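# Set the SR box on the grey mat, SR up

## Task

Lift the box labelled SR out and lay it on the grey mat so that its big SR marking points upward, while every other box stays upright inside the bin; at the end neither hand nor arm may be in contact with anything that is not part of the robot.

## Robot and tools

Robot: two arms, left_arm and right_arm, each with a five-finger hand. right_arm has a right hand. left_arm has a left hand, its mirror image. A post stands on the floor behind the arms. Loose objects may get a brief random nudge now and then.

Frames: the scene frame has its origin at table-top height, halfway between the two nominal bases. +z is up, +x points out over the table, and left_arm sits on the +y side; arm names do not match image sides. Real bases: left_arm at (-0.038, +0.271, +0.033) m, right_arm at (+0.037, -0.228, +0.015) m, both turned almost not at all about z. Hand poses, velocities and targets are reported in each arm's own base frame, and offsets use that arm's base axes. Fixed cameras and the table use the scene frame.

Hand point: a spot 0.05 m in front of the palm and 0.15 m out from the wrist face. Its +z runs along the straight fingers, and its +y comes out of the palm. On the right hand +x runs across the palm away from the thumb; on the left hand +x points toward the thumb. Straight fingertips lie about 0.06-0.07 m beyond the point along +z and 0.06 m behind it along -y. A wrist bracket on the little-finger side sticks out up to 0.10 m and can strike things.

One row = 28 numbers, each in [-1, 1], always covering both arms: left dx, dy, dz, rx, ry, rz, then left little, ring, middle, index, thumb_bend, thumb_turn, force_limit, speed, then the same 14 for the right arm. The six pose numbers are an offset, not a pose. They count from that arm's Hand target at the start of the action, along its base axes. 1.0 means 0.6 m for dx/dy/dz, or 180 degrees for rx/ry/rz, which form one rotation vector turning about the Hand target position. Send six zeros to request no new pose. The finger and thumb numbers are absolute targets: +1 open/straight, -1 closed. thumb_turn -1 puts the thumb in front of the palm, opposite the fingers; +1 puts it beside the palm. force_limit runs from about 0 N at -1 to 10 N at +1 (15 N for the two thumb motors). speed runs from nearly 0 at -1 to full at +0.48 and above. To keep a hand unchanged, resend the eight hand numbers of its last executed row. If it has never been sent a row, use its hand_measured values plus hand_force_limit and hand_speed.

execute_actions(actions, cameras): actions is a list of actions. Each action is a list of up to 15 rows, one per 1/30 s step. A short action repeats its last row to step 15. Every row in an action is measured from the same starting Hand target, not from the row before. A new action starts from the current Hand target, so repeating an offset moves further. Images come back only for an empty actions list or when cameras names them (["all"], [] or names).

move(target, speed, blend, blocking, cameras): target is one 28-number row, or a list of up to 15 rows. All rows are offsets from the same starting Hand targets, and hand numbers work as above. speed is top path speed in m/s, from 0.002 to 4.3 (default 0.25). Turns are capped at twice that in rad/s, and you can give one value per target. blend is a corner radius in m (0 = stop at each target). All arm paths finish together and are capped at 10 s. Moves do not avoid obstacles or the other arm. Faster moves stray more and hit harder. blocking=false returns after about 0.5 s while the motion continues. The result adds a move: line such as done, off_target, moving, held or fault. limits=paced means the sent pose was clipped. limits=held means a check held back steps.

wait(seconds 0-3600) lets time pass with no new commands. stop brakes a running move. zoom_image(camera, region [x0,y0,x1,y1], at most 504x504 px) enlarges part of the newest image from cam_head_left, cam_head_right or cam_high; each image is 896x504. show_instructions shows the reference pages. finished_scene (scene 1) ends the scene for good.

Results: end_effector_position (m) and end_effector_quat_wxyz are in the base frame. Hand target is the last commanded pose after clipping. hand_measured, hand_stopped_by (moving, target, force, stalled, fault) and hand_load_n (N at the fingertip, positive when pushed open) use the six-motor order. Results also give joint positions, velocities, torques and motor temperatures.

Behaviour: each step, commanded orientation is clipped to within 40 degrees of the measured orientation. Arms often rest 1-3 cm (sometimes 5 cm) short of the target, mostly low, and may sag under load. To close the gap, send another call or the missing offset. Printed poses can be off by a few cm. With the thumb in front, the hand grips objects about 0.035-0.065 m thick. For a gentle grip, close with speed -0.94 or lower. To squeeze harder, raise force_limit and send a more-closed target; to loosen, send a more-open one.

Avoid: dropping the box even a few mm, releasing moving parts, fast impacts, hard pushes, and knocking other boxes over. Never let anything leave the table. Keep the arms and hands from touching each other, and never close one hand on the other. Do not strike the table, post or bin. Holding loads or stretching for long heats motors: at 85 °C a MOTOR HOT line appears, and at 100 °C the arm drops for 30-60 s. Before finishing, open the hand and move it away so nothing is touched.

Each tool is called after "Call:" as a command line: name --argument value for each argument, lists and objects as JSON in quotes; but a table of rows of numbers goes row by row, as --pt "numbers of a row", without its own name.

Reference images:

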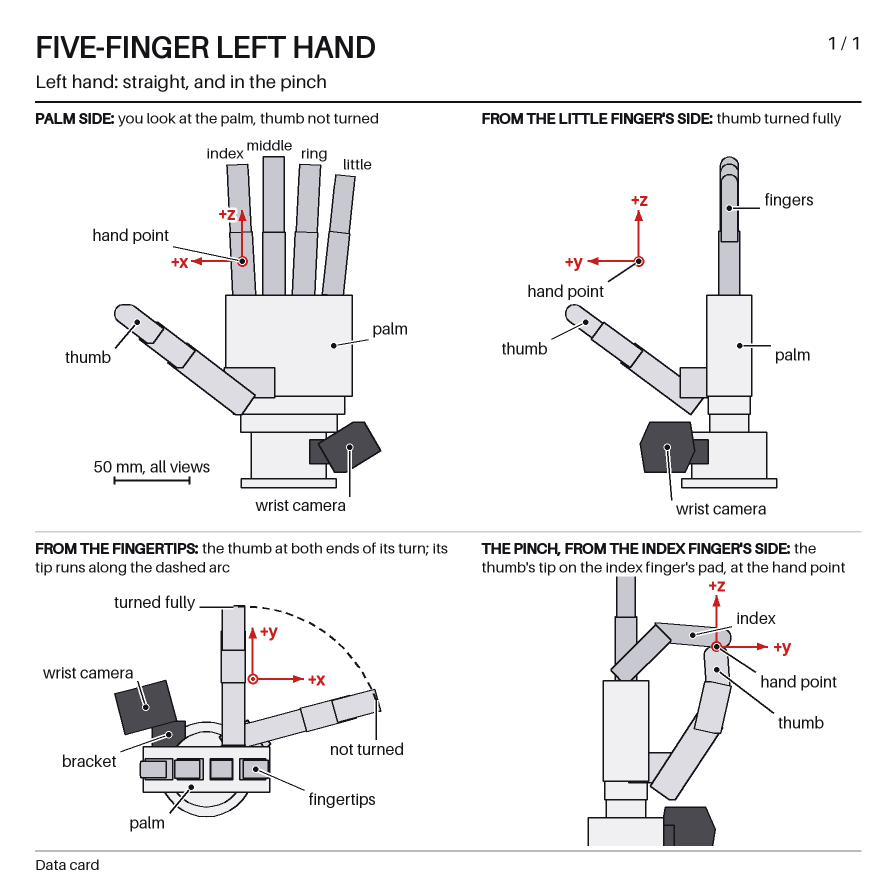

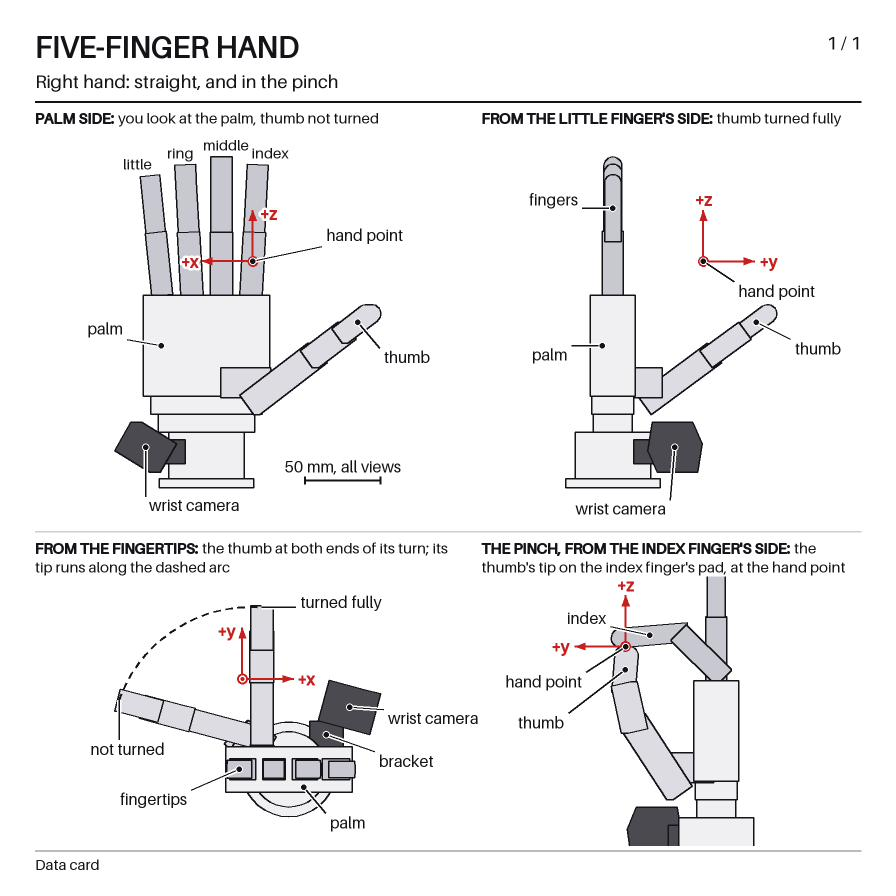

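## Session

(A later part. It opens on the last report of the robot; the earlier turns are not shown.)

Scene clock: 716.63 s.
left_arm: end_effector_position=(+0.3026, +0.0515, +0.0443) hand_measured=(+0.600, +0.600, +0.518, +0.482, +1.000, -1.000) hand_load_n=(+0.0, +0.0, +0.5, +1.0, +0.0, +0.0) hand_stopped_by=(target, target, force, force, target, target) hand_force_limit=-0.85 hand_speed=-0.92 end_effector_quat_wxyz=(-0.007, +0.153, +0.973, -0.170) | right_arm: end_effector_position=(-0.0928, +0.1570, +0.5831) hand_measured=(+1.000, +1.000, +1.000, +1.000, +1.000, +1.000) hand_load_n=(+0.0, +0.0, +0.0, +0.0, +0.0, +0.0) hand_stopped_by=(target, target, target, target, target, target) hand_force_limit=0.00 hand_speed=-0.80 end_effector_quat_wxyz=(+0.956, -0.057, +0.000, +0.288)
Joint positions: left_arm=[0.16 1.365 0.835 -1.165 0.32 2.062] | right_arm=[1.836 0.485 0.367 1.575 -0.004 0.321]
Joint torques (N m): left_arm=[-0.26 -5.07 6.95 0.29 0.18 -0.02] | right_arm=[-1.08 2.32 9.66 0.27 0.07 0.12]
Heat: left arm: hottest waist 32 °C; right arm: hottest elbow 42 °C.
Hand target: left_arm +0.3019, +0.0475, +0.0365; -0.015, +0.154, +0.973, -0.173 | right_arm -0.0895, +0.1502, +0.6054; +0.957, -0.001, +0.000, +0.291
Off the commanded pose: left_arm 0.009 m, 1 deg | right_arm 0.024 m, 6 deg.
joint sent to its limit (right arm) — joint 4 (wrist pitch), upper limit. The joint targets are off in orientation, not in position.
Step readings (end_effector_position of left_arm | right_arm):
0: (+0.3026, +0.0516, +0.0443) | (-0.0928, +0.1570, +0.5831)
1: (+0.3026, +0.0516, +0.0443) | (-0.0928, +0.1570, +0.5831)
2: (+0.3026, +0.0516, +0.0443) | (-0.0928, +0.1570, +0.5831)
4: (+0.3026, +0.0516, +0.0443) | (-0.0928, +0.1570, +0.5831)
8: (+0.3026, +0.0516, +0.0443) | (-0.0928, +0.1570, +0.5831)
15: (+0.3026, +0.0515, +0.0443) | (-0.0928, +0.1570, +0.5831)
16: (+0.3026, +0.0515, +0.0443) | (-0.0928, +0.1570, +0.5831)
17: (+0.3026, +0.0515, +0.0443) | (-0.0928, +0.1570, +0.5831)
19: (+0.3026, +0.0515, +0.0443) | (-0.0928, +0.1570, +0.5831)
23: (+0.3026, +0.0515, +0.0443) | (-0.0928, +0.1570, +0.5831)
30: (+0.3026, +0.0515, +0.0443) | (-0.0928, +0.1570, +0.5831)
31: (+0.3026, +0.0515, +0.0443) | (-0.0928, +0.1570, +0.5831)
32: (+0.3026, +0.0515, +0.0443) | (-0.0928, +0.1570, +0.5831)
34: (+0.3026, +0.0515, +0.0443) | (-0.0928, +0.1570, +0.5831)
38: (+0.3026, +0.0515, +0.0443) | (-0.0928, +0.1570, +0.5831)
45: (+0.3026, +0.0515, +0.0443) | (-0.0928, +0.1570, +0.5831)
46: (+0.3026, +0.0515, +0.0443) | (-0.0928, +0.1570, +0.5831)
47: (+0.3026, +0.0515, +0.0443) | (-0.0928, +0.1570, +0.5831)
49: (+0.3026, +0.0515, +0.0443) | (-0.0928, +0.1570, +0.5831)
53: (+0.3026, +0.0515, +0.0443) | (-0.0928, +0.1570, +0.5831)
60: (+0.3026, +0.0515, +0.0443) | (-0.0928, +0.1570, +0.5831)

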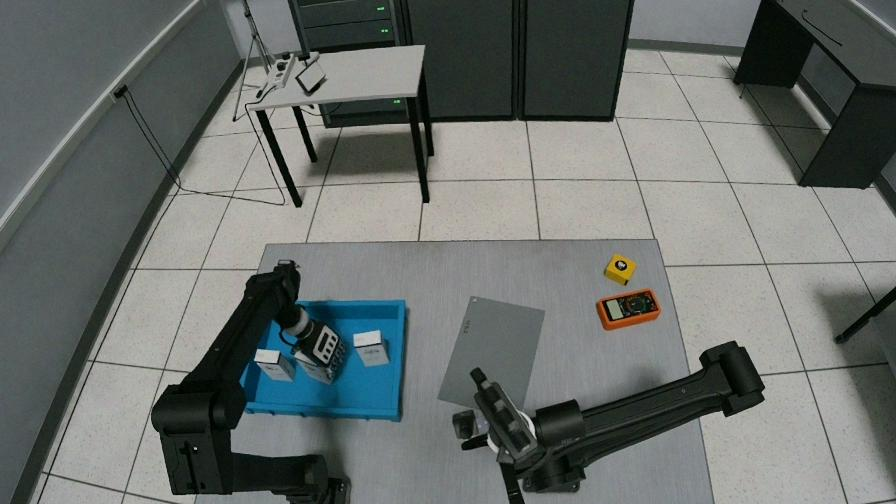

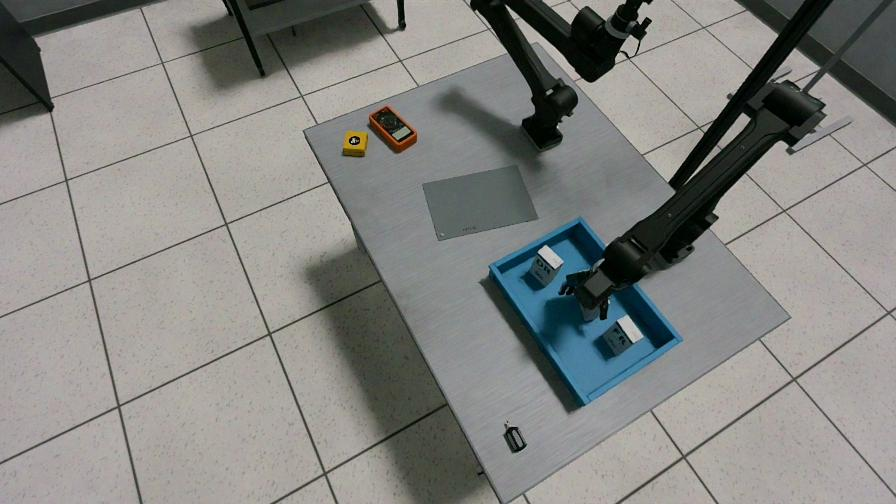

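Call:
zoom_image --camera "cam_head_right" --region '[285, 325, 355, 395]'

Call:
zoom_image --camera "cam_high" --region '[550, 260, 640, 340]'

Scaled by 7.200.

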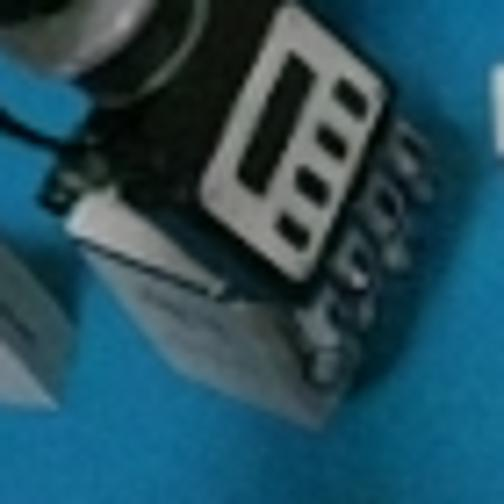

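Scaled by 5.600.

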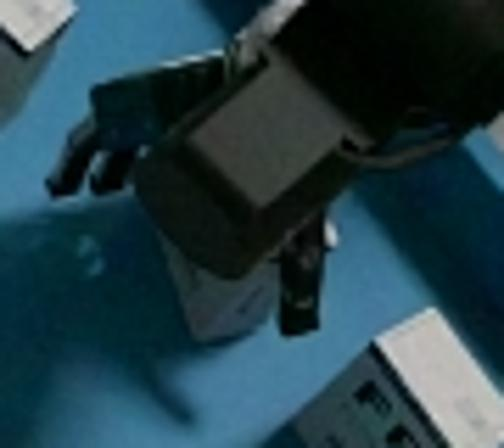

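Call:
execute_actions --actions '[[[0,0,0,0,0,0,0.6,0.6,0.35,0.3,0.5,-1,-0.75,-0.92,0,0,0,0,0,0,1,1,1,1,1,1,0,-0.8]],[[0,0,0,0,0,0,0.6,0.6,0.35,0.3,0.5,-1,-0.75,-0.92,0,0,0,0,0,0,1,1,1,1,1,1,0,-0.8]],[[0,0,0,0,0,0,0.6,0.6,0.35,0.3,0.5,-1,-0.75,-0.92,0,0,0,0,0,0,1,1,1,1,1,1,0,-0.8]],[[0,0,0,0,0,0,0.6,0.6,0.35,0.3,0.5,-1,-0.75,-0.92,0,0,0,0,0,0,1,1,1,1,1,1,0,-0.8]]]' --cameras '["cam_head_right","cam_high"]'

Call:
zoom_image --camera "cam_high" --region '[550, 260, 640, 340]'

Scene clock: 767.70 s.
left_arm: end_effector_position=(+0.3026, +0.0515, +0.0443) hand_measured=(+0.600, +0.600, +0.518, +0.482, +0.978, -1.000) hand_load_n=(+0.0, +0.0, +0.5, +1.5, +2.0, +0.0) hand_stopped_by=(target, target, force, force, force, target) hand_force_limit=-0.75 hand_speed=-0.92 end_effector_quat_wxyz=(-0.007, +0.153, +0.973, -0.170) | right_arm: end_effector_position=(-0.0928, +0.1570, +0.5831) hand_measured=(+1.000, +1.000, +1.000, +1.000, +1.000, +1.000) hand_load_n=(+0.0, +0.0, +0.0, +0.0, +0.0, +0.0) hand_stopped_by=(target, target, target, target, target, target) hand_force_limit=0.00 hand_speed=-0.80 end_effector_quat_wxyz=(+0.956, -0.057, +0.000, +0.288)
Joint positions: left_arm=[0.16 1.365 0.835 -1.165 0.32 2.062] | right_arm=[1.836 0.485 0.367 1.575 -0.004 0.321]
Joint torques (N m): left_arm=[-0.26 -5.01 6.94 0.29 0.19 -0.02] | right_arm=[-1.2 2.32 9.68 0.29 0.08 0.11]
Heat: left arm: hottest waist 32 °C; right arm: hottest elbow 42 °C.
Hand target: left_arm +0.3019, +0.0475, +0.0365; -0.015, +0.154, +0.973, -0.173 | right_arm -0.0895, +0.1502, +0.6054; +0.957, -0.001, +0.000, +0.291
Off the commanded pose: left_arm 0.009 m, 1 deg | right_arm 0.024 m, 6 deg.
joint sent to its limit (right arm) — joint 4 (wrist pitch), upper limit. The joint targets are off in orientation, not in position.
Step readings (end_effector_position of left_arm | right_arm):
0: (+0.3026, +0.0515, +0.0443) | (-0.0928, +0.1570, +0.5831)
1: (+0.3026, +0.0515, +0.0443) | (-0.0928, +0.1570, +0.5831)
2: (+0.3026, +0.0515, +0.0443) | (-0.0928, +0.1570, +0.5831)
4: (+0.3026, +0.0515, +0.0443) | (-0.0928, +0.1570, +0.5831)
8: (+0.3026, +0.0515, +0.0443) | (-0.0928, +0.1570, +0.5831)
15: (+0.3026, +0.0515, +0.0443) | (-0.0928, +0.1570, +0.5831)
16: (+0.3026, +0.0515, +0.0443) | (-0.0928, +0.1570, +0.5831)
17: (+0.3026, +0.0515, +0.0443) | (-0.0928, +0.1570, +0.5831)
19: (+0.3026, +0.0515, +0.0443) | (-0.0928, +0.1570, +0.5831)
23: (+0.3026, +0.0515, +0.0443) | (-0.0928, +0.1570, +0.5831)
30: (+0.3026, +0.0515, +0.0443) | (-0.0928, +0.1570, +0.5831)
31: (+0.3026, +0.0515, +0.0443) | (-0.0928, +0.1570, +0.5831)
32: (+0.3026, +0.0515, +0.0443) | (-0.0928, +0.1570, +0.5831)
34: (+0.3026, +0.0515, +0.0443) | (-0.0928, +0.1570, +0.5831)
38: (+0.3026, +0.0515, +0.0443) | (-0.0928, +0.1570, +0.5831)
45: (+0.3026, +0.0515, +0.0443) | (-0.0928, +0.1570, +0.5831)
46: (+0.3026, +0.0515, +0.0443) | (-0.0928, +0.1570, +0.5831)
47: (+0.3026, +0.0515, +0.0443) | (-0.0928, +0.1570, +0.5831)
49: (+0.3026, +0.0515, +0.0443) | (-0.0928, +0.1570, +0.5831)
53: (+0.3026, +0.0515, +0.0443) | (-0.0928, +0.1570, +0.5831)
60: (+0.3026, +0.0515, +0.0443) | (-0.0928, +0.1570, +0.5831)

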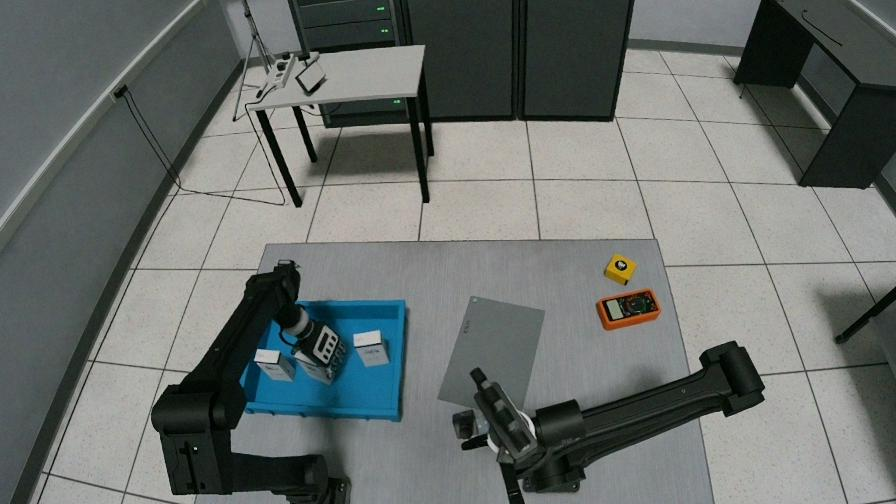

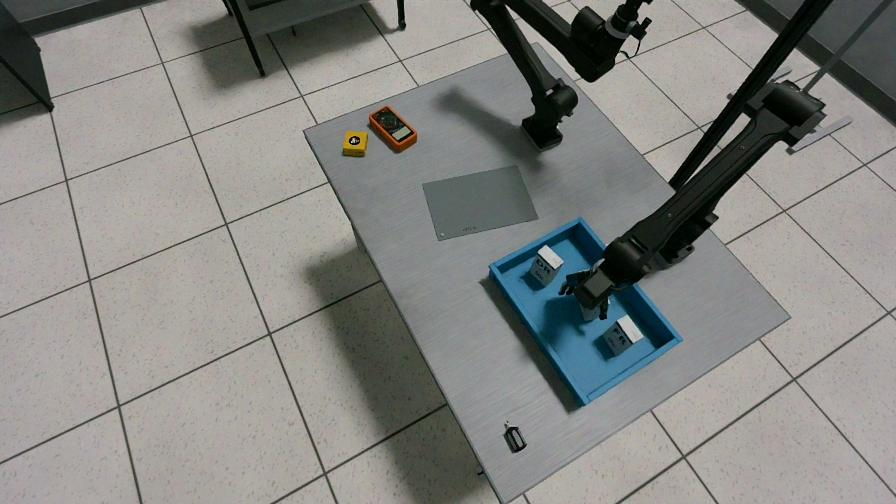

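Scaled by 5.600.

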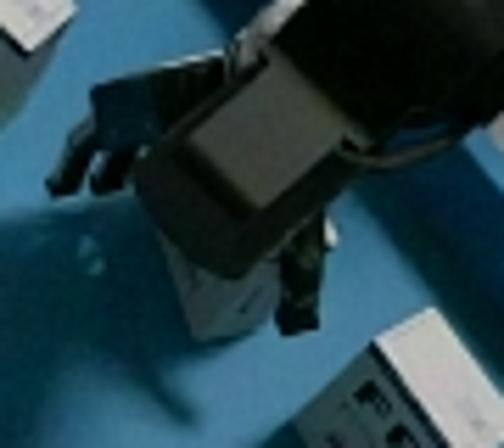

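Call:
execute_actions --actions '[[[0,0,0,0,0,0,0.6,0.6,0.35,0.3,0.4,-1,-0.5,-0.94,0,0,0,0,0,0,1,1,1,1,1,1,0,-0.8]],[[0,0,0,0,0,0,0.6,0.6,0.35,0.3,0.4,-1,-0.5,-0.94,0,0,0,0,0,0,1,1,1,1,1,1,0,-0.8]],[[0,0,0,0,0,0,0.6,0.6,0.35,0.3,0.4,-1,-0.5,-0.94,0,0,0,0,0,0,1,1,1,1,1,1,0,-0.8]]]' --cameras '["cam_head_right","cam_high"]'

Call:
zoom_image --camera "cam_high" --region '[550, 260, 640, 340]'

Call:
zoom_image --camera "cam_head_right" --region '[285, 325, 355, 395]'

Scene clock: 784.90 s.
left_arm: end_effector_position=(+0.3026, +0.0515, +0.0443) hand_measured=(+0.600, +0.600, +0.518, +0.482, +0.946, -1.000) hand_load_n=(+0.0, +0.0, +1.5, +2.5, +3.5, +0.0) hand_stopped_by=(target, target, force, force, force, target) hand_force_limit=-0.50 hand_speed=-0.94 end_effector_quat_wxyz=(-0.007, +0.153, +0.973, -0.170) | right_arm: end_effector_position=(-0.0928, +0.1570, +0.5831) hand_measured=(+1.000, +1.000, +1.000, +1.000, +1.000, +1.000) hand_load_n=(+0.0, +0.0, +0.0, +0.0, +0.0, +0.0) hand_stopped_by=(target, target, target, target, target, target) hand_force_limit=0.00 hand_speed=-0.80 end_effector_quat_wxyz=(+0.956, -0.057, +0.000, +0.288)
Joint positions: left_arm=[0.16 1.365 0.835 -1.165 0.32 2.062] | right_arm=[1.836 0.485 0.367 1.575 -0.004 0.321]
Joint torques (N m): left_arm=[-0.26 -5.01 6.94 0.29 0.18 -0.02] | right_arm=[-1.32 2.26 9.72 0.29 0.08 0.11]
Heat: left arm: hottest waist 32 °C; right arm: hottest elbow 42 °C.
Hand target: left_arm +0.3019, +0.0475, +0.0365; -0.015, +0.154, +0.973, -0.173 | right_arm -0.0895, +0.1502, +0.6054; +0.957, -0.001, +0.000, +0.291
Off the commanded pose: left_arm 0.009 m, 1 deg | right_arm 0.024 m, 6 deg.
joint sent to its limit (right arm) — joint 4 (wrist pitch), upper limit. The joint targets are off in orientation, not in position.
Step readings (end_effector_position of left_arm | right_arm):
0: (+0.3026, +0.0515, +0.0443) | (-0.0928, +0.1570, +0.5831)
1: (+0.3026, +0.0515, +0.0443) | (-0.0928, +0.1570, +0.5831)
2: (+0.3026, +0.0515, +0.0443) | (-0.0928, +0.1570, +0.5831)
4: (+0.3026, +0.0515, +0.0443) | (-0.0928, +0.1570, +0.5831)
8: (+0.3026, +0.0515, +0.0443) | (-0.0928, +0.1570, +0.5831)
15: (+0.3026, +0.0515, +0.0443) | (-0.0928, +0.1570, +0.5831)
16: (+0.3026, +0.0515, +0.0443) | (-0.0928, +0.1570, +0.5831)
17: (+0.3026, +0.0515, +0.0443) | (-0.0928, +0.1570, +0.5831)
19: (+0.3026, +0.0515, +0.0443) | (-0.0928, +0.1570, +0.5831)
23: (+0.3026, +0.0515, +0.0443) | (-0.0928, +0.1570, +0.5831)
30: (+0.3026, +0.0515, +0.0443) | (-0.0928, +0.1570, +0.5831)
31: (+0.3026, +0.0515, +0.0443) | (-0.0928, +0.1570, +0.5831)
32: (+0.3026, +0.0515, +0.0443) | (-0.0928, +0.1570, +0.5831)
34: (+0.3026, +0.0515, +0.0443) | (-0.0928, +0.1570, +0.5831)
38: (+0.3026, +0.0515, +0.0443) | (-0.0928, +0.1570, +0.5831)
45: (+0.3026, +0.0515, +0.0443) | (-0.0928, +0.1570, +0.5831)

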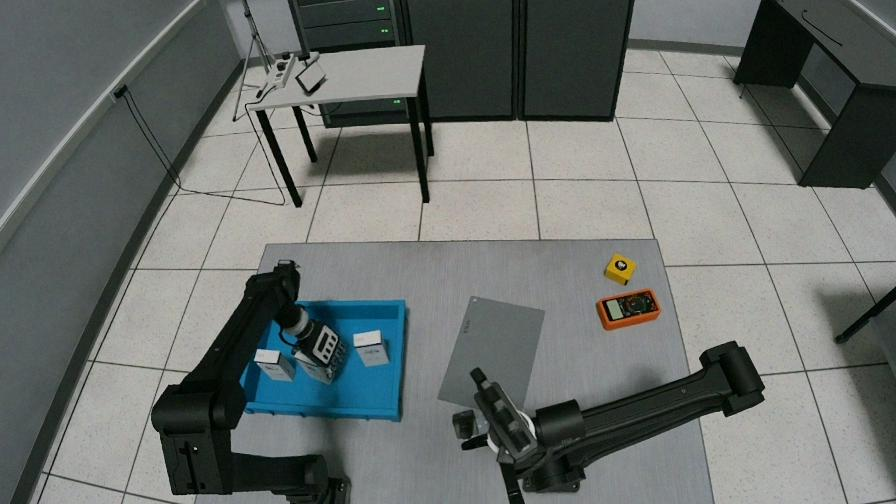

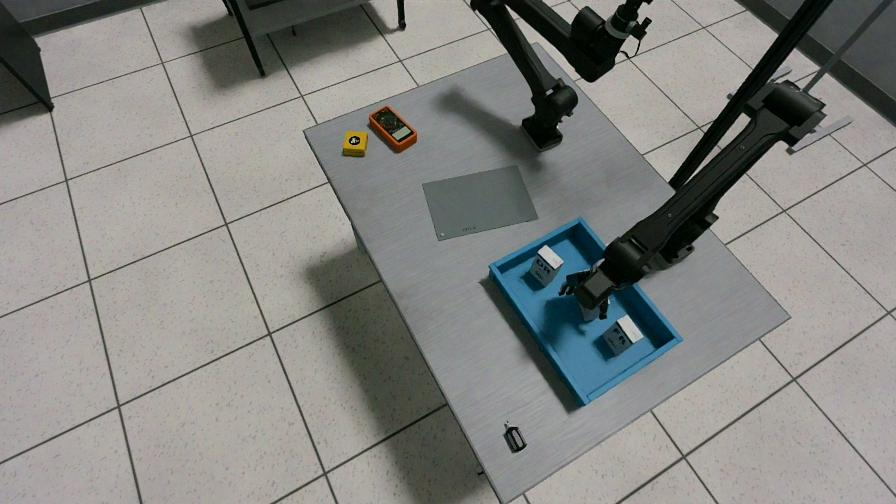

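Scaled by 5.600.

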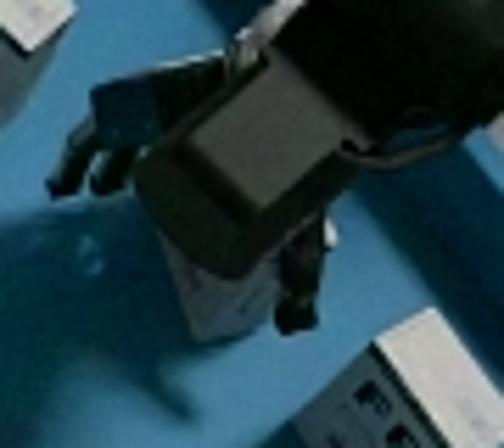

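Scaled by 7.200.

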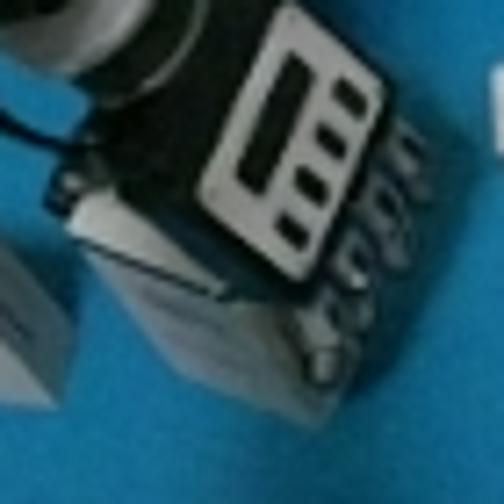

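Call:
execute_actions --actions '[[[0,0,0,0,0,0,0.6,0.6,0.3,0.3,0.35,-1,-0.3,-0.94,0,0,0,0,0,0,1,1,1,1,1,1,0,-0.8]],[[0,0,0,0,0,0,0.6,0.6,0.3,0.3,0.35,-1,-0.3,-0.94,0,0,0,0,0,0,1,1,1,1,1,1,0,-0.8]],[[0,0,0,0,0,0,0.6,0.6,0.3,0.3,0.35,-1,-0.3,-0.94,0,0,0,0,0,0,1,1,1,1,1,1,0,-0.8]]]' --cameras '["cam_head_right","cam_high"]'

Call:
zoom_image --camera "cam_head_right" --region '[285, 325, 355, 395]'

Scene clock: 794.50 s.
left_arm: end_effector_position=(+0.3026, +0.0515, +0.0443) hand_measured=(+0.600, +0.600, +0.508, +0.482, +0.924, -1.000) hand_load_n=(+0.0, +0.0, +3.5, +2.5, +5.0, +0.5) hand_stopped_by=(target, target, force, force, force, target) hand_force_limit=-0.30 hand_speed=-0.94 end_effector_quat_wxyz=(-0.007, +0.153, +0.973, -0.170) | right_arm: end_effector_position=(-0.0928, +0.1570, +0.5831) hand_measured=(+1.000, +1.000, +1.000, +1.000, +1.000, +1.000) hand_load_n=(+0.0, +0.0, +0.0, +0.0, +0.0, +0.0) hand_stopped_by=(target, target, target, target, target, target) hand_force_limit=0.00 hand_speed=-0.80 end_effector_quat_wxyz=(+0.956, -0.057, +0.000, +0.288)
Joint positions: left_arm=[0.16 1.365 0.835 -1.165 0.32 2.062] | right_arm=[1.836 0.485 0.367 1.575 -0.004 0.321]
Joint torques (N m): left_arm=[-0.32 -5.07 6.94 0.28 0.18 -0.02] | right_arm=[-1.08 2.32 9.69 0.29 0.07 0.13]
Heat: left arm: hottest waist 32 °C; right arm: hottest elbow 42 °C.
Hand target: left_arm +0.3019, +0.0475, +0.0365; -0.015, +0.154, +0.973, -0.173 | right_arm -0.0895, +0.1502, +0.6054; +0.957, -0.001, +0.000, +0.291
Off the commanded pose: left_arm 0.009 m, 1 deg | right_arm 0.024 m, 6 deg.
joint sent to its limit (right arm) — joint 4 (wrist pitch), upper limit. The joint targets are off in orientation, not in position.
Step readings (end_effector_position of left_arm | right_arm):
0: (+0.3026, +0.0515, +0.0443) | (-0.0928, +0.1570, +0.5831)
1: (+0.3026, +0.0515, +0.0443) | (-0.0928, +0.1570, +0.5831)
2: (+0.3026, +0.0515, +0.0443) | (-0.0928, +0.1570, +0.5831)
4: (+0.3026, +0.0515, +0.0443) | (-0.0928, +0.1570, +0.5831)
8: (+0.3026, +0.0515, +0.0443) | (-0.0928, +0.1570, +0.5831)
15: (+0.3026, +0.0515, +0.0443) | (-0.0928, +0.1570, +0.5831)
16: (+0.3026, +0.0515, +0.0443) | (-0.0928, +0.1570, +0.5831)
17: (+0.3026, +0.0515, +0.0443) | (-0.0928, +0.1570, +0.5831)
19: (+0.3026, +0.0515, +0.0443) | (-0.0928, +0.1570, +0.5831)
23: (+0.3026, +0.0515, +0.0443) | (-0.0928, +0.1570, +0.5831)
30: (+0.3026, +0.0515, +0.0443) | (-0.0928, +0.1570, +0.5831)
31: (+0.3026, +0.0515, +0.0443) | (-0.0928, +0.1570, +0.5831)
32: (+0.3026, +0.0515, +0.0443) | (-0.0928, +0.1570, +0.5831)
34: (+0.3026, +0.0515, +0.0443) | (-0.0928, +0.1570, +0.5831)
38: (+0.3026, +0.0515, +0.0443) | (-0.0928, +0.1570, +0.5831)
45: (+0.3026, +0.0515, +0.0443) | (-0.0928, +0.1570, +0.5831)

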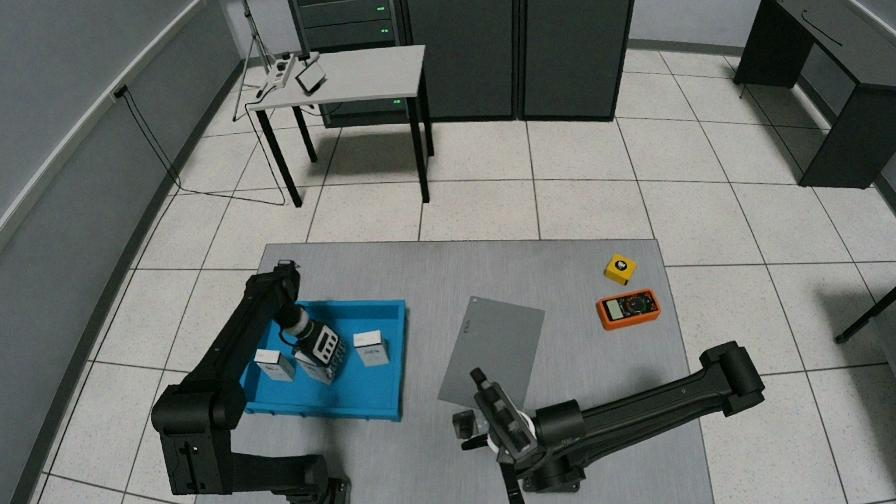

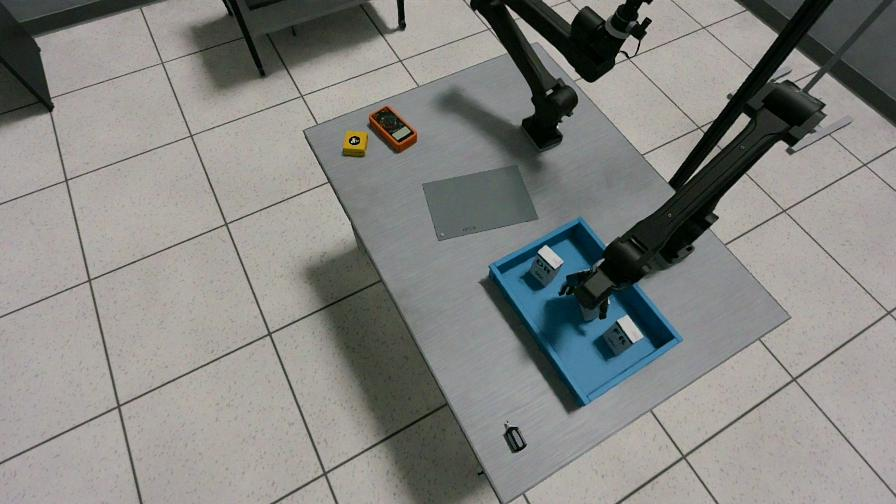

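Scaled by 7.200.

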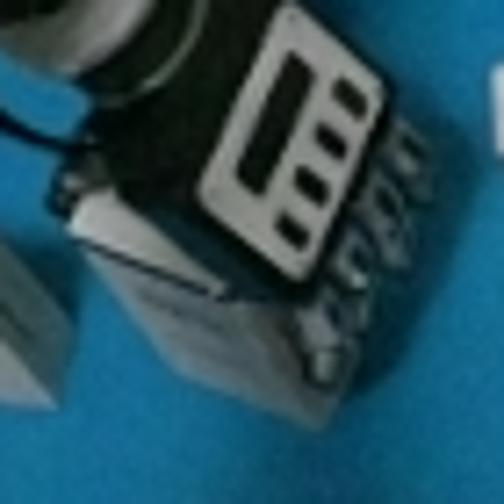

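Call:
move --target '[0,0.004,0.1,0,0,0,0.6,0.6,0.3,0.3,0.35,-1,-0.3,-0.94,0,0,0,0,0,0,1,1,1,1,1,1,0,-0.8]' --speed 0.04 --cameras '["cam_head_right","cam_high"]'

Call:
zoom_image --camera "cam_head_right" --region '[275, 315, 365, 405]'

Call:
zoom_image --camera "cam_high" --region '[540, 240, 650, 340]'

Scene clock: 805.50 s.
left_arm: end_effector_position=(+0.2867, +0.0489, +0.0809) hand_measured=(+0.600, +0.600, +0.508, +0.482, +0.924, -1.000) hand_load_n=(+0.0, +0.0, +0.0, +0.0, +0.0, +0.0) hand_stopped_by=(target, target, force, force, force, target) hand_force_limit=-0.30 hand_speed=-0.94 end_effector_quat_wxyz=(-0.035, +0.148, +0.972, -0.179) | right_arm: end_effector_position=(-0.0928, +0.1570, +0.5831) hand_measured=(+1.000, +1.000, +1.000, +1.000, +1.000, +1.000) hand_load_n=(+0.0, +0.0, +0.0, +0.0, +0.0, +0.0) hand_stopped_by=(target, target, target, target, target, target) hand_force_limit=0.00 hand_speed=-0.80 end_effector_quat_wxyz=(+0.956, -0.057, +0.000, +0.288)
Joint positions: left_arm=[0.16 1.318 0.891 -1.327 0.32 2.062] | right_arm=[1.836 0.485 0.367 1.575 -0.004 0.321]
Joint torques (N m): left_arm=[0.32 -7.36 10.32 -0.65 0.16 0.04] | right_arm=[-1.03 2.2 9.72 0.29 0.08 0.12]
Heat: left arm: hottest waist 32 °C; right arm: hottest elbow 42 °C.
Hand target: left_arm +0.3018, +0.0498, +0.0964; -0.015, +0.154, +0.973, -0.173 | right_arm -0.0895, +0.1502, +0.6054; +0.957, -0.001, +0.000, +0.291
Off the commanded pose: left_arm 0.022 m, 2 deg | right_arm 0.024 m, 6 deg.
joint sent to its limit (right arm) — joint 4 (wrist pitch), upper limit. The joint targets are off in orientation, not in position.
move: off_target (left_arm)

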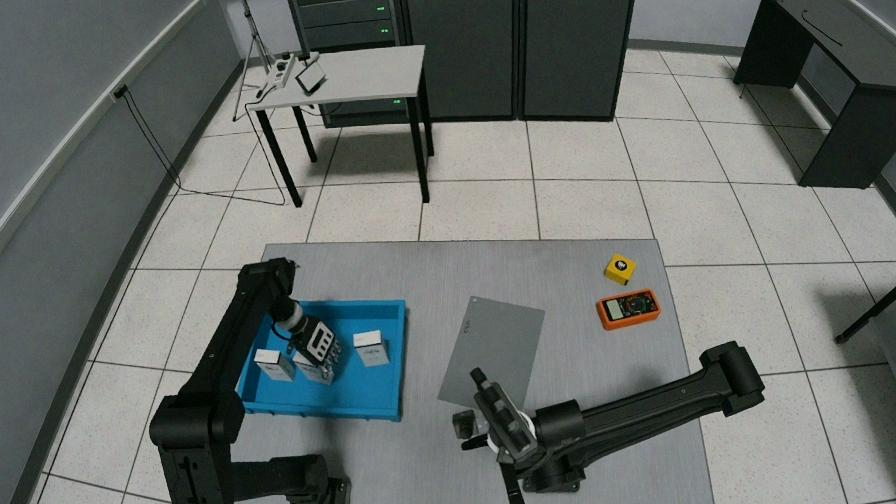

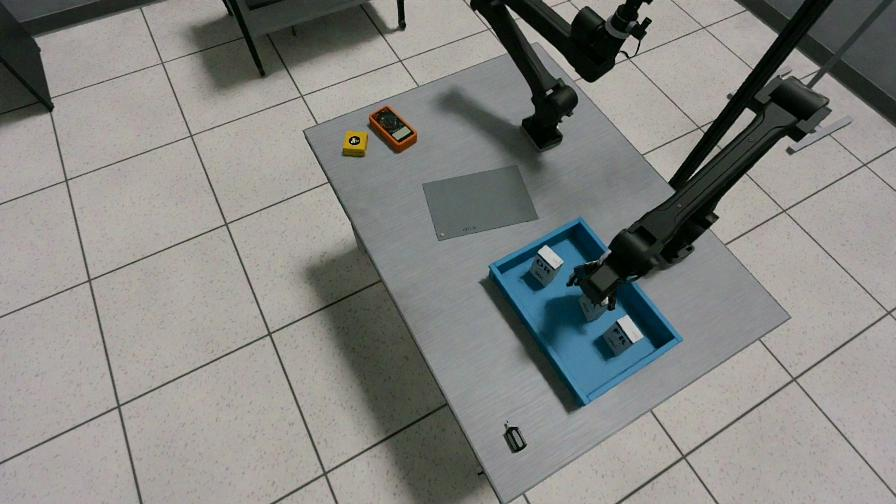

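Scaled by 5.600.

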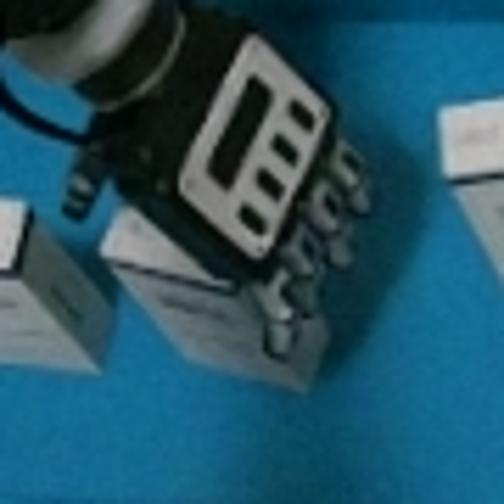

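Scaled by 4.582.

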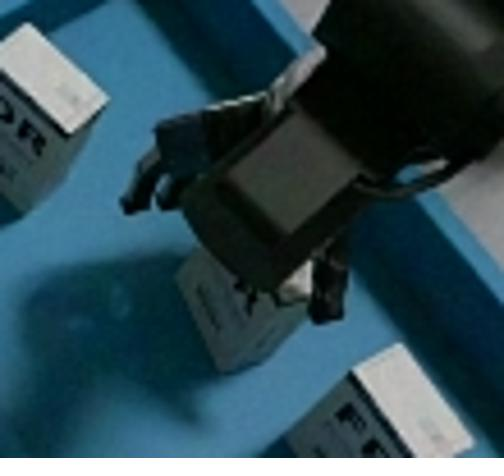

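Call:
execute_actions --actions '[[[0,0,0,0,0,0,0.7,0.7,0.7,0.7,1,-1,-0.3,-0.9,0,0,0,0,0,0,1,1,1,1,1,1,0,-0.8]],[[0,0,0,0,0,0,0.7,0.7,0.7,0.7,1,-1,-0.3,-0.9,0,0,0,0,0,0,1,1,1,1,1,1,0,-0.8]],[[0,0,0,0,0,0,0.7,0.7,0.7,0.7,1,-1,-0.3,-0.9,0,0,0,0,0,0,1,1,1,1,1,1,0,-0.8]]]' --cameras '[]'

Call:
move --target '[0.02,0,0.18,0,0,0,0.7,0.7,0.7,0.7,1,-1,-0.3,-0.9,0,0,0,0,0,0,1,1,1,1,1,1,0,-0.8]' --speed 0.08 --cameras '["cam_head_right","cam_high","cam_head_left"]'

Call:
zoom_image --camera "cam_head_right" --region '[235, 290, 425, 430]'

Call:
zoom_image --camera "cam_high" --region '[530, 230, 670, 370]'

Scene clock: 883.33 s.
left_arm: end_effector_position=(+0.2867, +0.0489, +0.0809) hand_measured=(+0.700, +0.700, +0.700, +0.700, +1.000, -1.000) hand_load_n=(+0.0, +0.0, +0.0, +0.0, +0.0, +0.0) hand_stopped_by=(target, target, target, target, target, target) hand_force_limit=-0.30 hand_speed=-0.90 end_effector_quat_wxyz=(-0.035, +0.148, +0.972, -0.179) | right_arm: end_effector_position=(-0.0928, +0.1570, +0.5831) hand_measured=(+1.000, +1.000, +1.000, +1.000, +1.000, +1.000) hand_load_n=(+0.0, +0.0, -0.5, +0.0, +0.0, +0.0) hand_stopped_by=(target, target, target, target, target, target) hand_force_limit=0.00 hand_speed=-0.80 end_effector_quat_wxyz=(+0.956, -0.057, +0.000, +0.288)
Joint positions: left_arm=[0.16 1.318 0.891 -1.327 0.32 2.062] | right_arm=[1.836 0.485 0.367 1.575 -0.004 0.321]
Joint torques (N m): left_arm=[0.32 -7.36 10.32 -0.61 0.16 0.05] | right_arm=[-1.2 2.32 9.7 0.24 0.08 0.11]
Heat: left arm: hottest elbow 35 °C; right arm: hottest elbow 43 °C.
Hand target: left_arm +0.3019, +0.0498, +0.0964; -0.015, +0.154, +0.973, -0.173 | right_arm -0.0895, +0.1502, +0.6054; +0.957, -0.001, +0.000, +0.291
Off the commanded pose: left_arm 0.022 m, 2 deg | right_arm 0.024 m, 6 deg.
joint sent to its limit (right arm) — joint 4 (wrist pitch), upper limit. The joint targets are off in orientation, not in position.
Step readings (end_effector_position of left_arm | right_arm):
0: (+0.2867, +0.0489, +0.0809) | (-0.0928, +0.1570, +0.5831)
1: (+0.2867, +0.0489, +0.0809) | (-0.0928, +0.1570, +0.5831)
2: (+0.2867, +0.0489, +0.0809) | (-0.0928, +0.1570, +0.5831)
4: (+0.2867, +0.0489, +0.0809) | (-0.0928, +0.1570, +0.5831)
8: (+0.2867, +0.0489, +0.0809) | (-0.0928, +0.1570, +0.5831)
15: (+0.2867, +0.0489, +0.0809) | (-0.0928, +0.1570, +0.5831)
16: (+0.2867, +0.0489, +0.0809) | (-0.0928, +0.1570, +0.5831)
17: (+0.2867, +0.0489, +0.0809) | (-0.0928, +0.1570, +0.5831)
19: (+0.2867, +0.0489, +0.0809) | (-0.0928, +0.1570, +0.5831)
23: (+0.2867, +0.0489, +0.0809) | (-0.0928, +0.1570, +0.5831)
30: (+0.2867, +0.0489, +0.0809) | (-0.0928, +0.1570, +0.5831)
31: (+0.2867, +0.0489, +0.0809) | (-0.0928, +0.1570, +0.5831)
32: (+0.2867, +0.0489, +0.0809) | (-0.0928, +0.1570, +0.5831)
34: (+0.2867, +0.0489, +0.0809) | (-0.0928, +0.1570, +0.5831)
38: (+0.2867, +0.0489, +0.0809) | (-0.0928, +0.1570, +0.5831)
45: (+0.2867, +0.0489, +0.0809) | (-0.0928, +0.1570, +0.5831)

Scene clock: 885.30 s.
left_arm: end_effector_position=(+0.3030, +0.0515, +0.1872) hand_measured=(+0.700, +0.700, +0.700, +0.700, +1.000, -1.000) hand_load_n=(-0.5, +0.0, +0.0, +0.0, +0.0, +0.0) hand_stopped_by=(target, target, target, target, target, target) hand_force_limit=-0.30 hand_speed=-0.90 end_effector_quat_wxyz=(-0.034, +0.148, +0.972, -0.179) | right_arm: end_effector_position=(-0.0928, +0.1570, +0.5831) hand_measured=(+1.000, +1.000, +1.000, +1.000, +1.000, +1.000) hand_load_n=(+0.0, +0.0, -0.5, +0.0, +0.0, +0.0) hand_stopped_by=(target, target, target, target, target, target) hand_force_limit=0.00 hand_speed=-0.80 end_effector_quat_wxyz=(+0.956, -0.057, +0.000, +0.288)
Joint positions: left_arm=[0.16 1.279 1.147 -1.62 0.32 2.062] | right_arm=[1.836 0.485 0.367 1.575 -0.004 0.321]
Joint torques (N m): left_arm=[-0.09 -7.41 11.17 -0.61 0.2 0] | right_arm=[-1.14 2.26 9.69 0.27 0.08 0.11]
Heat: left arm: hottest elbow 35 °C; right arm: hottest elbow 43 °C.
Hand target: left_arm +0.3139, +0.0498, +0.2044; -0.015, +0.154, +0.973, -0.173 | right_arm -0.0895, +0.1502, +0.6054; +0.957, -0.001, +0.000, +0.291
Off the commanded pose: left_arm 0.020 m, 2 deg | right_arm 0.024 m, 6 deg.
joint sent to its limit (right arm) — joint 4 (wrist pitch), upper limit. The joint targets are off in orientation, not in position.
move: off_target (left_arm)

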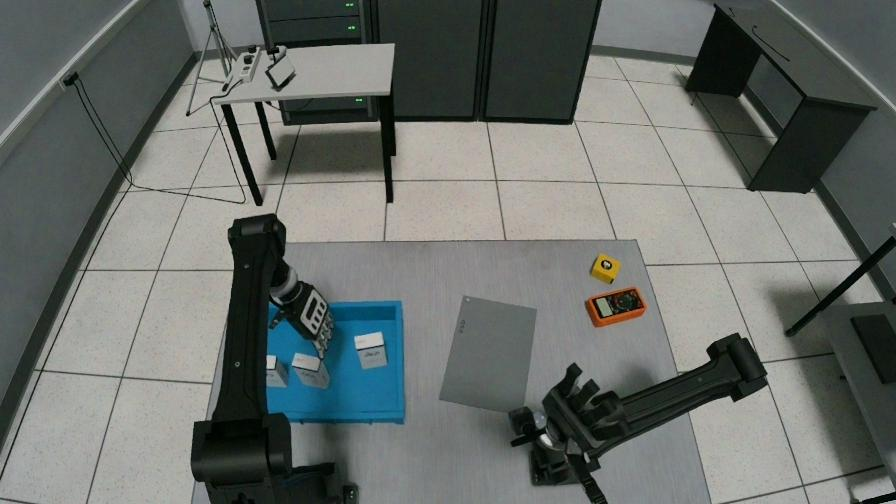

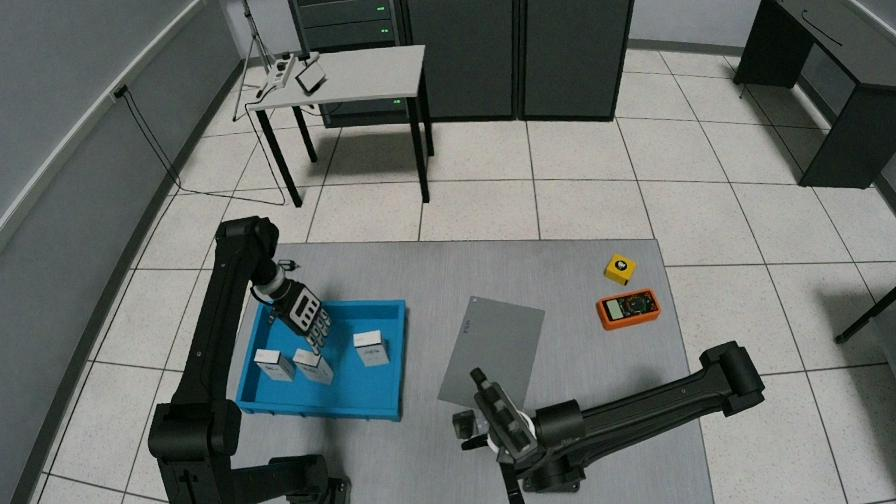

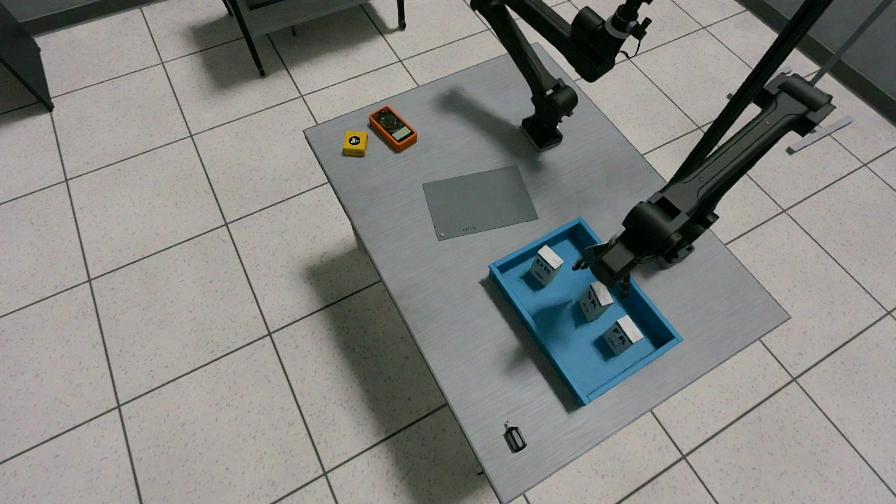

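Scaled by 2.653.

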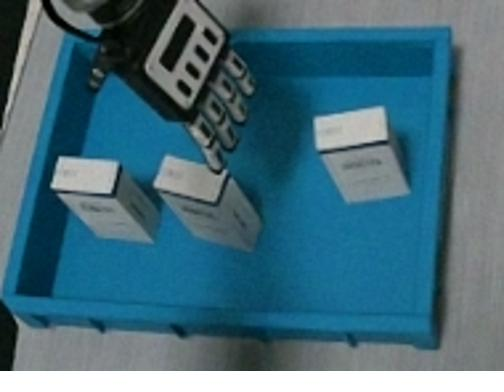

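Scaled by 3.600.

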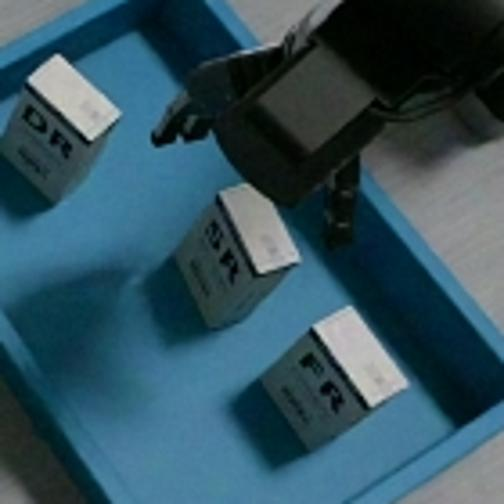

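Call:
zoom_image --camera "cam_high" --region '[570, 270, 640, 330]'

Call:
zoom_image --camera "cam_head_right" --region '[285, 335, 345, 395]'

Scaled by 7.200.

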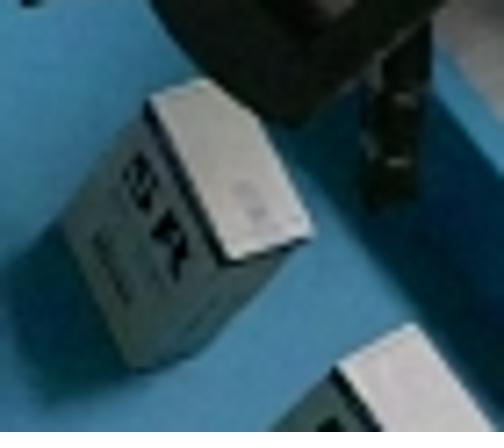

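Scaled by 8.400.

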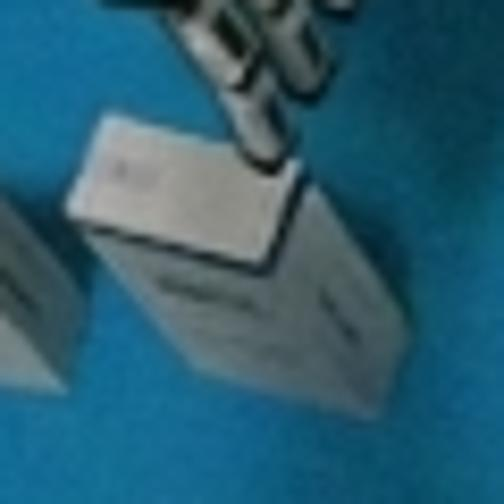

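Call:
move --target '[0,0.0235,0,0.0655,-0.0093,0.0348,0.8,0.8,0.8,0.8,1,-1,-0.3,-0.9,0,0,0,0,0,0,1,1,1,1,1,1,0,-0.8]' --speed 0.08 --cameras '["cam_head_right","cam_high"]'

Call:
zoom_image --camera "cam_high" --region '[550, 240, 650, 340]'

Call:
zoom_image --camera "cam_head_right" --region '[265, 295, 365, 395]'

Scene clock: 993.23 s.
left_arm: end_effector_position=(+0.3106, +0.0673, +0.1987) hand_measured=(+0.800, +0.800, +0.800, +0.800, +1.000, -1.000) hand_load_n=(+0.0, +0.0, +0.0, +0.0, +0.0, +0.0) hand_stopped_by=(target, target, target, target, target, target) hand_force_limit=-0.30 hand_speed=-0.90 end_effector_quat_wxyz=(-0.020, +0.099, +0.992, -0.075) | right_arm: end_effector_position=(-0.0928, +0.1570, +0.5831) hand_measured=(+1.000, +1.000, +1.000, +1.000, +1.000, +1.000) hand_load_n=(+0.0, +0.0, +0.0, +0.0, +0.0, +0.0) hand_stopped_by=(target, target, target, target, target, target) hand_force_limit=0.00 hand_speed=-0.80 end_effector_quat_wxyz=(+0.956, -0.057, +0.000, +0.288)
Joint positions: left_arm=[0.092 1.248 1.147 -1.537 0.139 1.866] | right_arm=[1.836 0.485 0.367 1.575 -0.004 0.321]
Joint torques (N m): left_arm=[-0.38 -7.53 8.83 0.28 -0.11 -0.06] | right_arm=[-1.2 2.26 9.7 0.27 0.09 0.12]
Motor temperatures (°C): left_arm=[31 32 37 24 25 24] | right_arm=[34 31 43 25 27 27]
Heat: left arm: hottest elbow 37 °C; right arm: hottest elbow 43 °C.
Hand target: left_arm +0.3138, +0.0639, +0.2045; -0.007, +0.101, +0.992, -0.070 | right_arm -0.0895, +0.1502, +0.6054; +0.957, -0.001, +0.000, +0.291
Off the commanded pose: left_arm 0.007 m, 2 deg | right_arm 0.024 m, 6 deg.
joint sent to its limit (right arm) — joint 4 (wrist pitch), upper limit. The joint targets are off in orientation, not in position.
move: done

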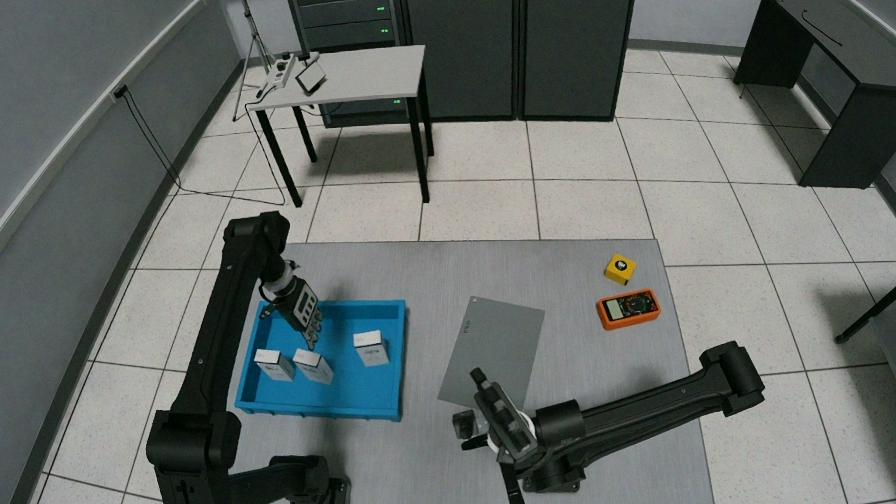

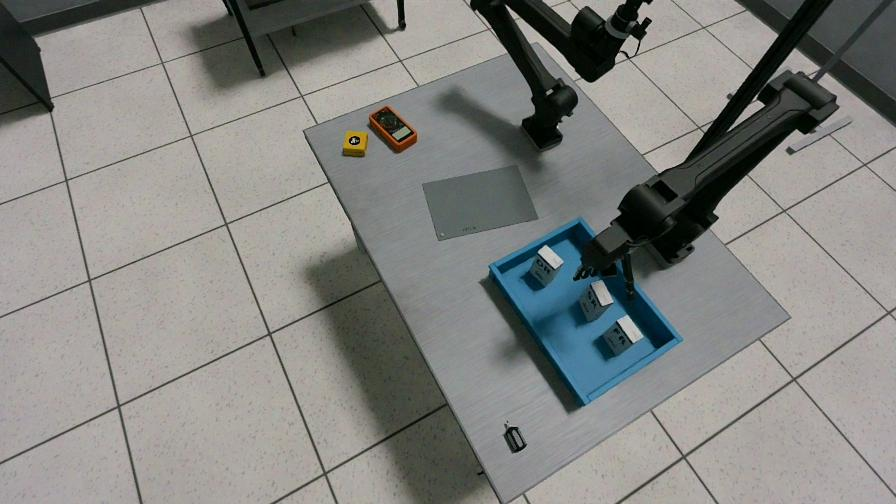

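Scaled by 5.040.

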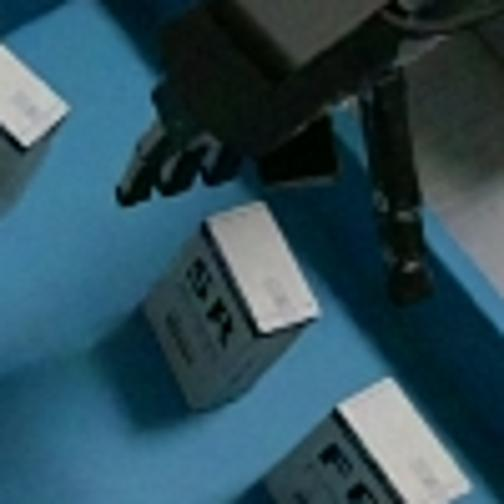

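Scaled by 5.040.

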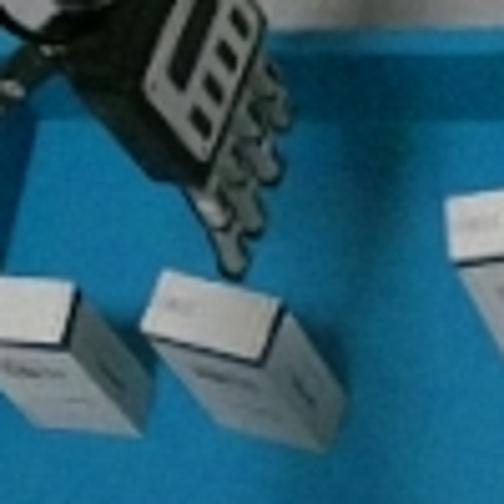

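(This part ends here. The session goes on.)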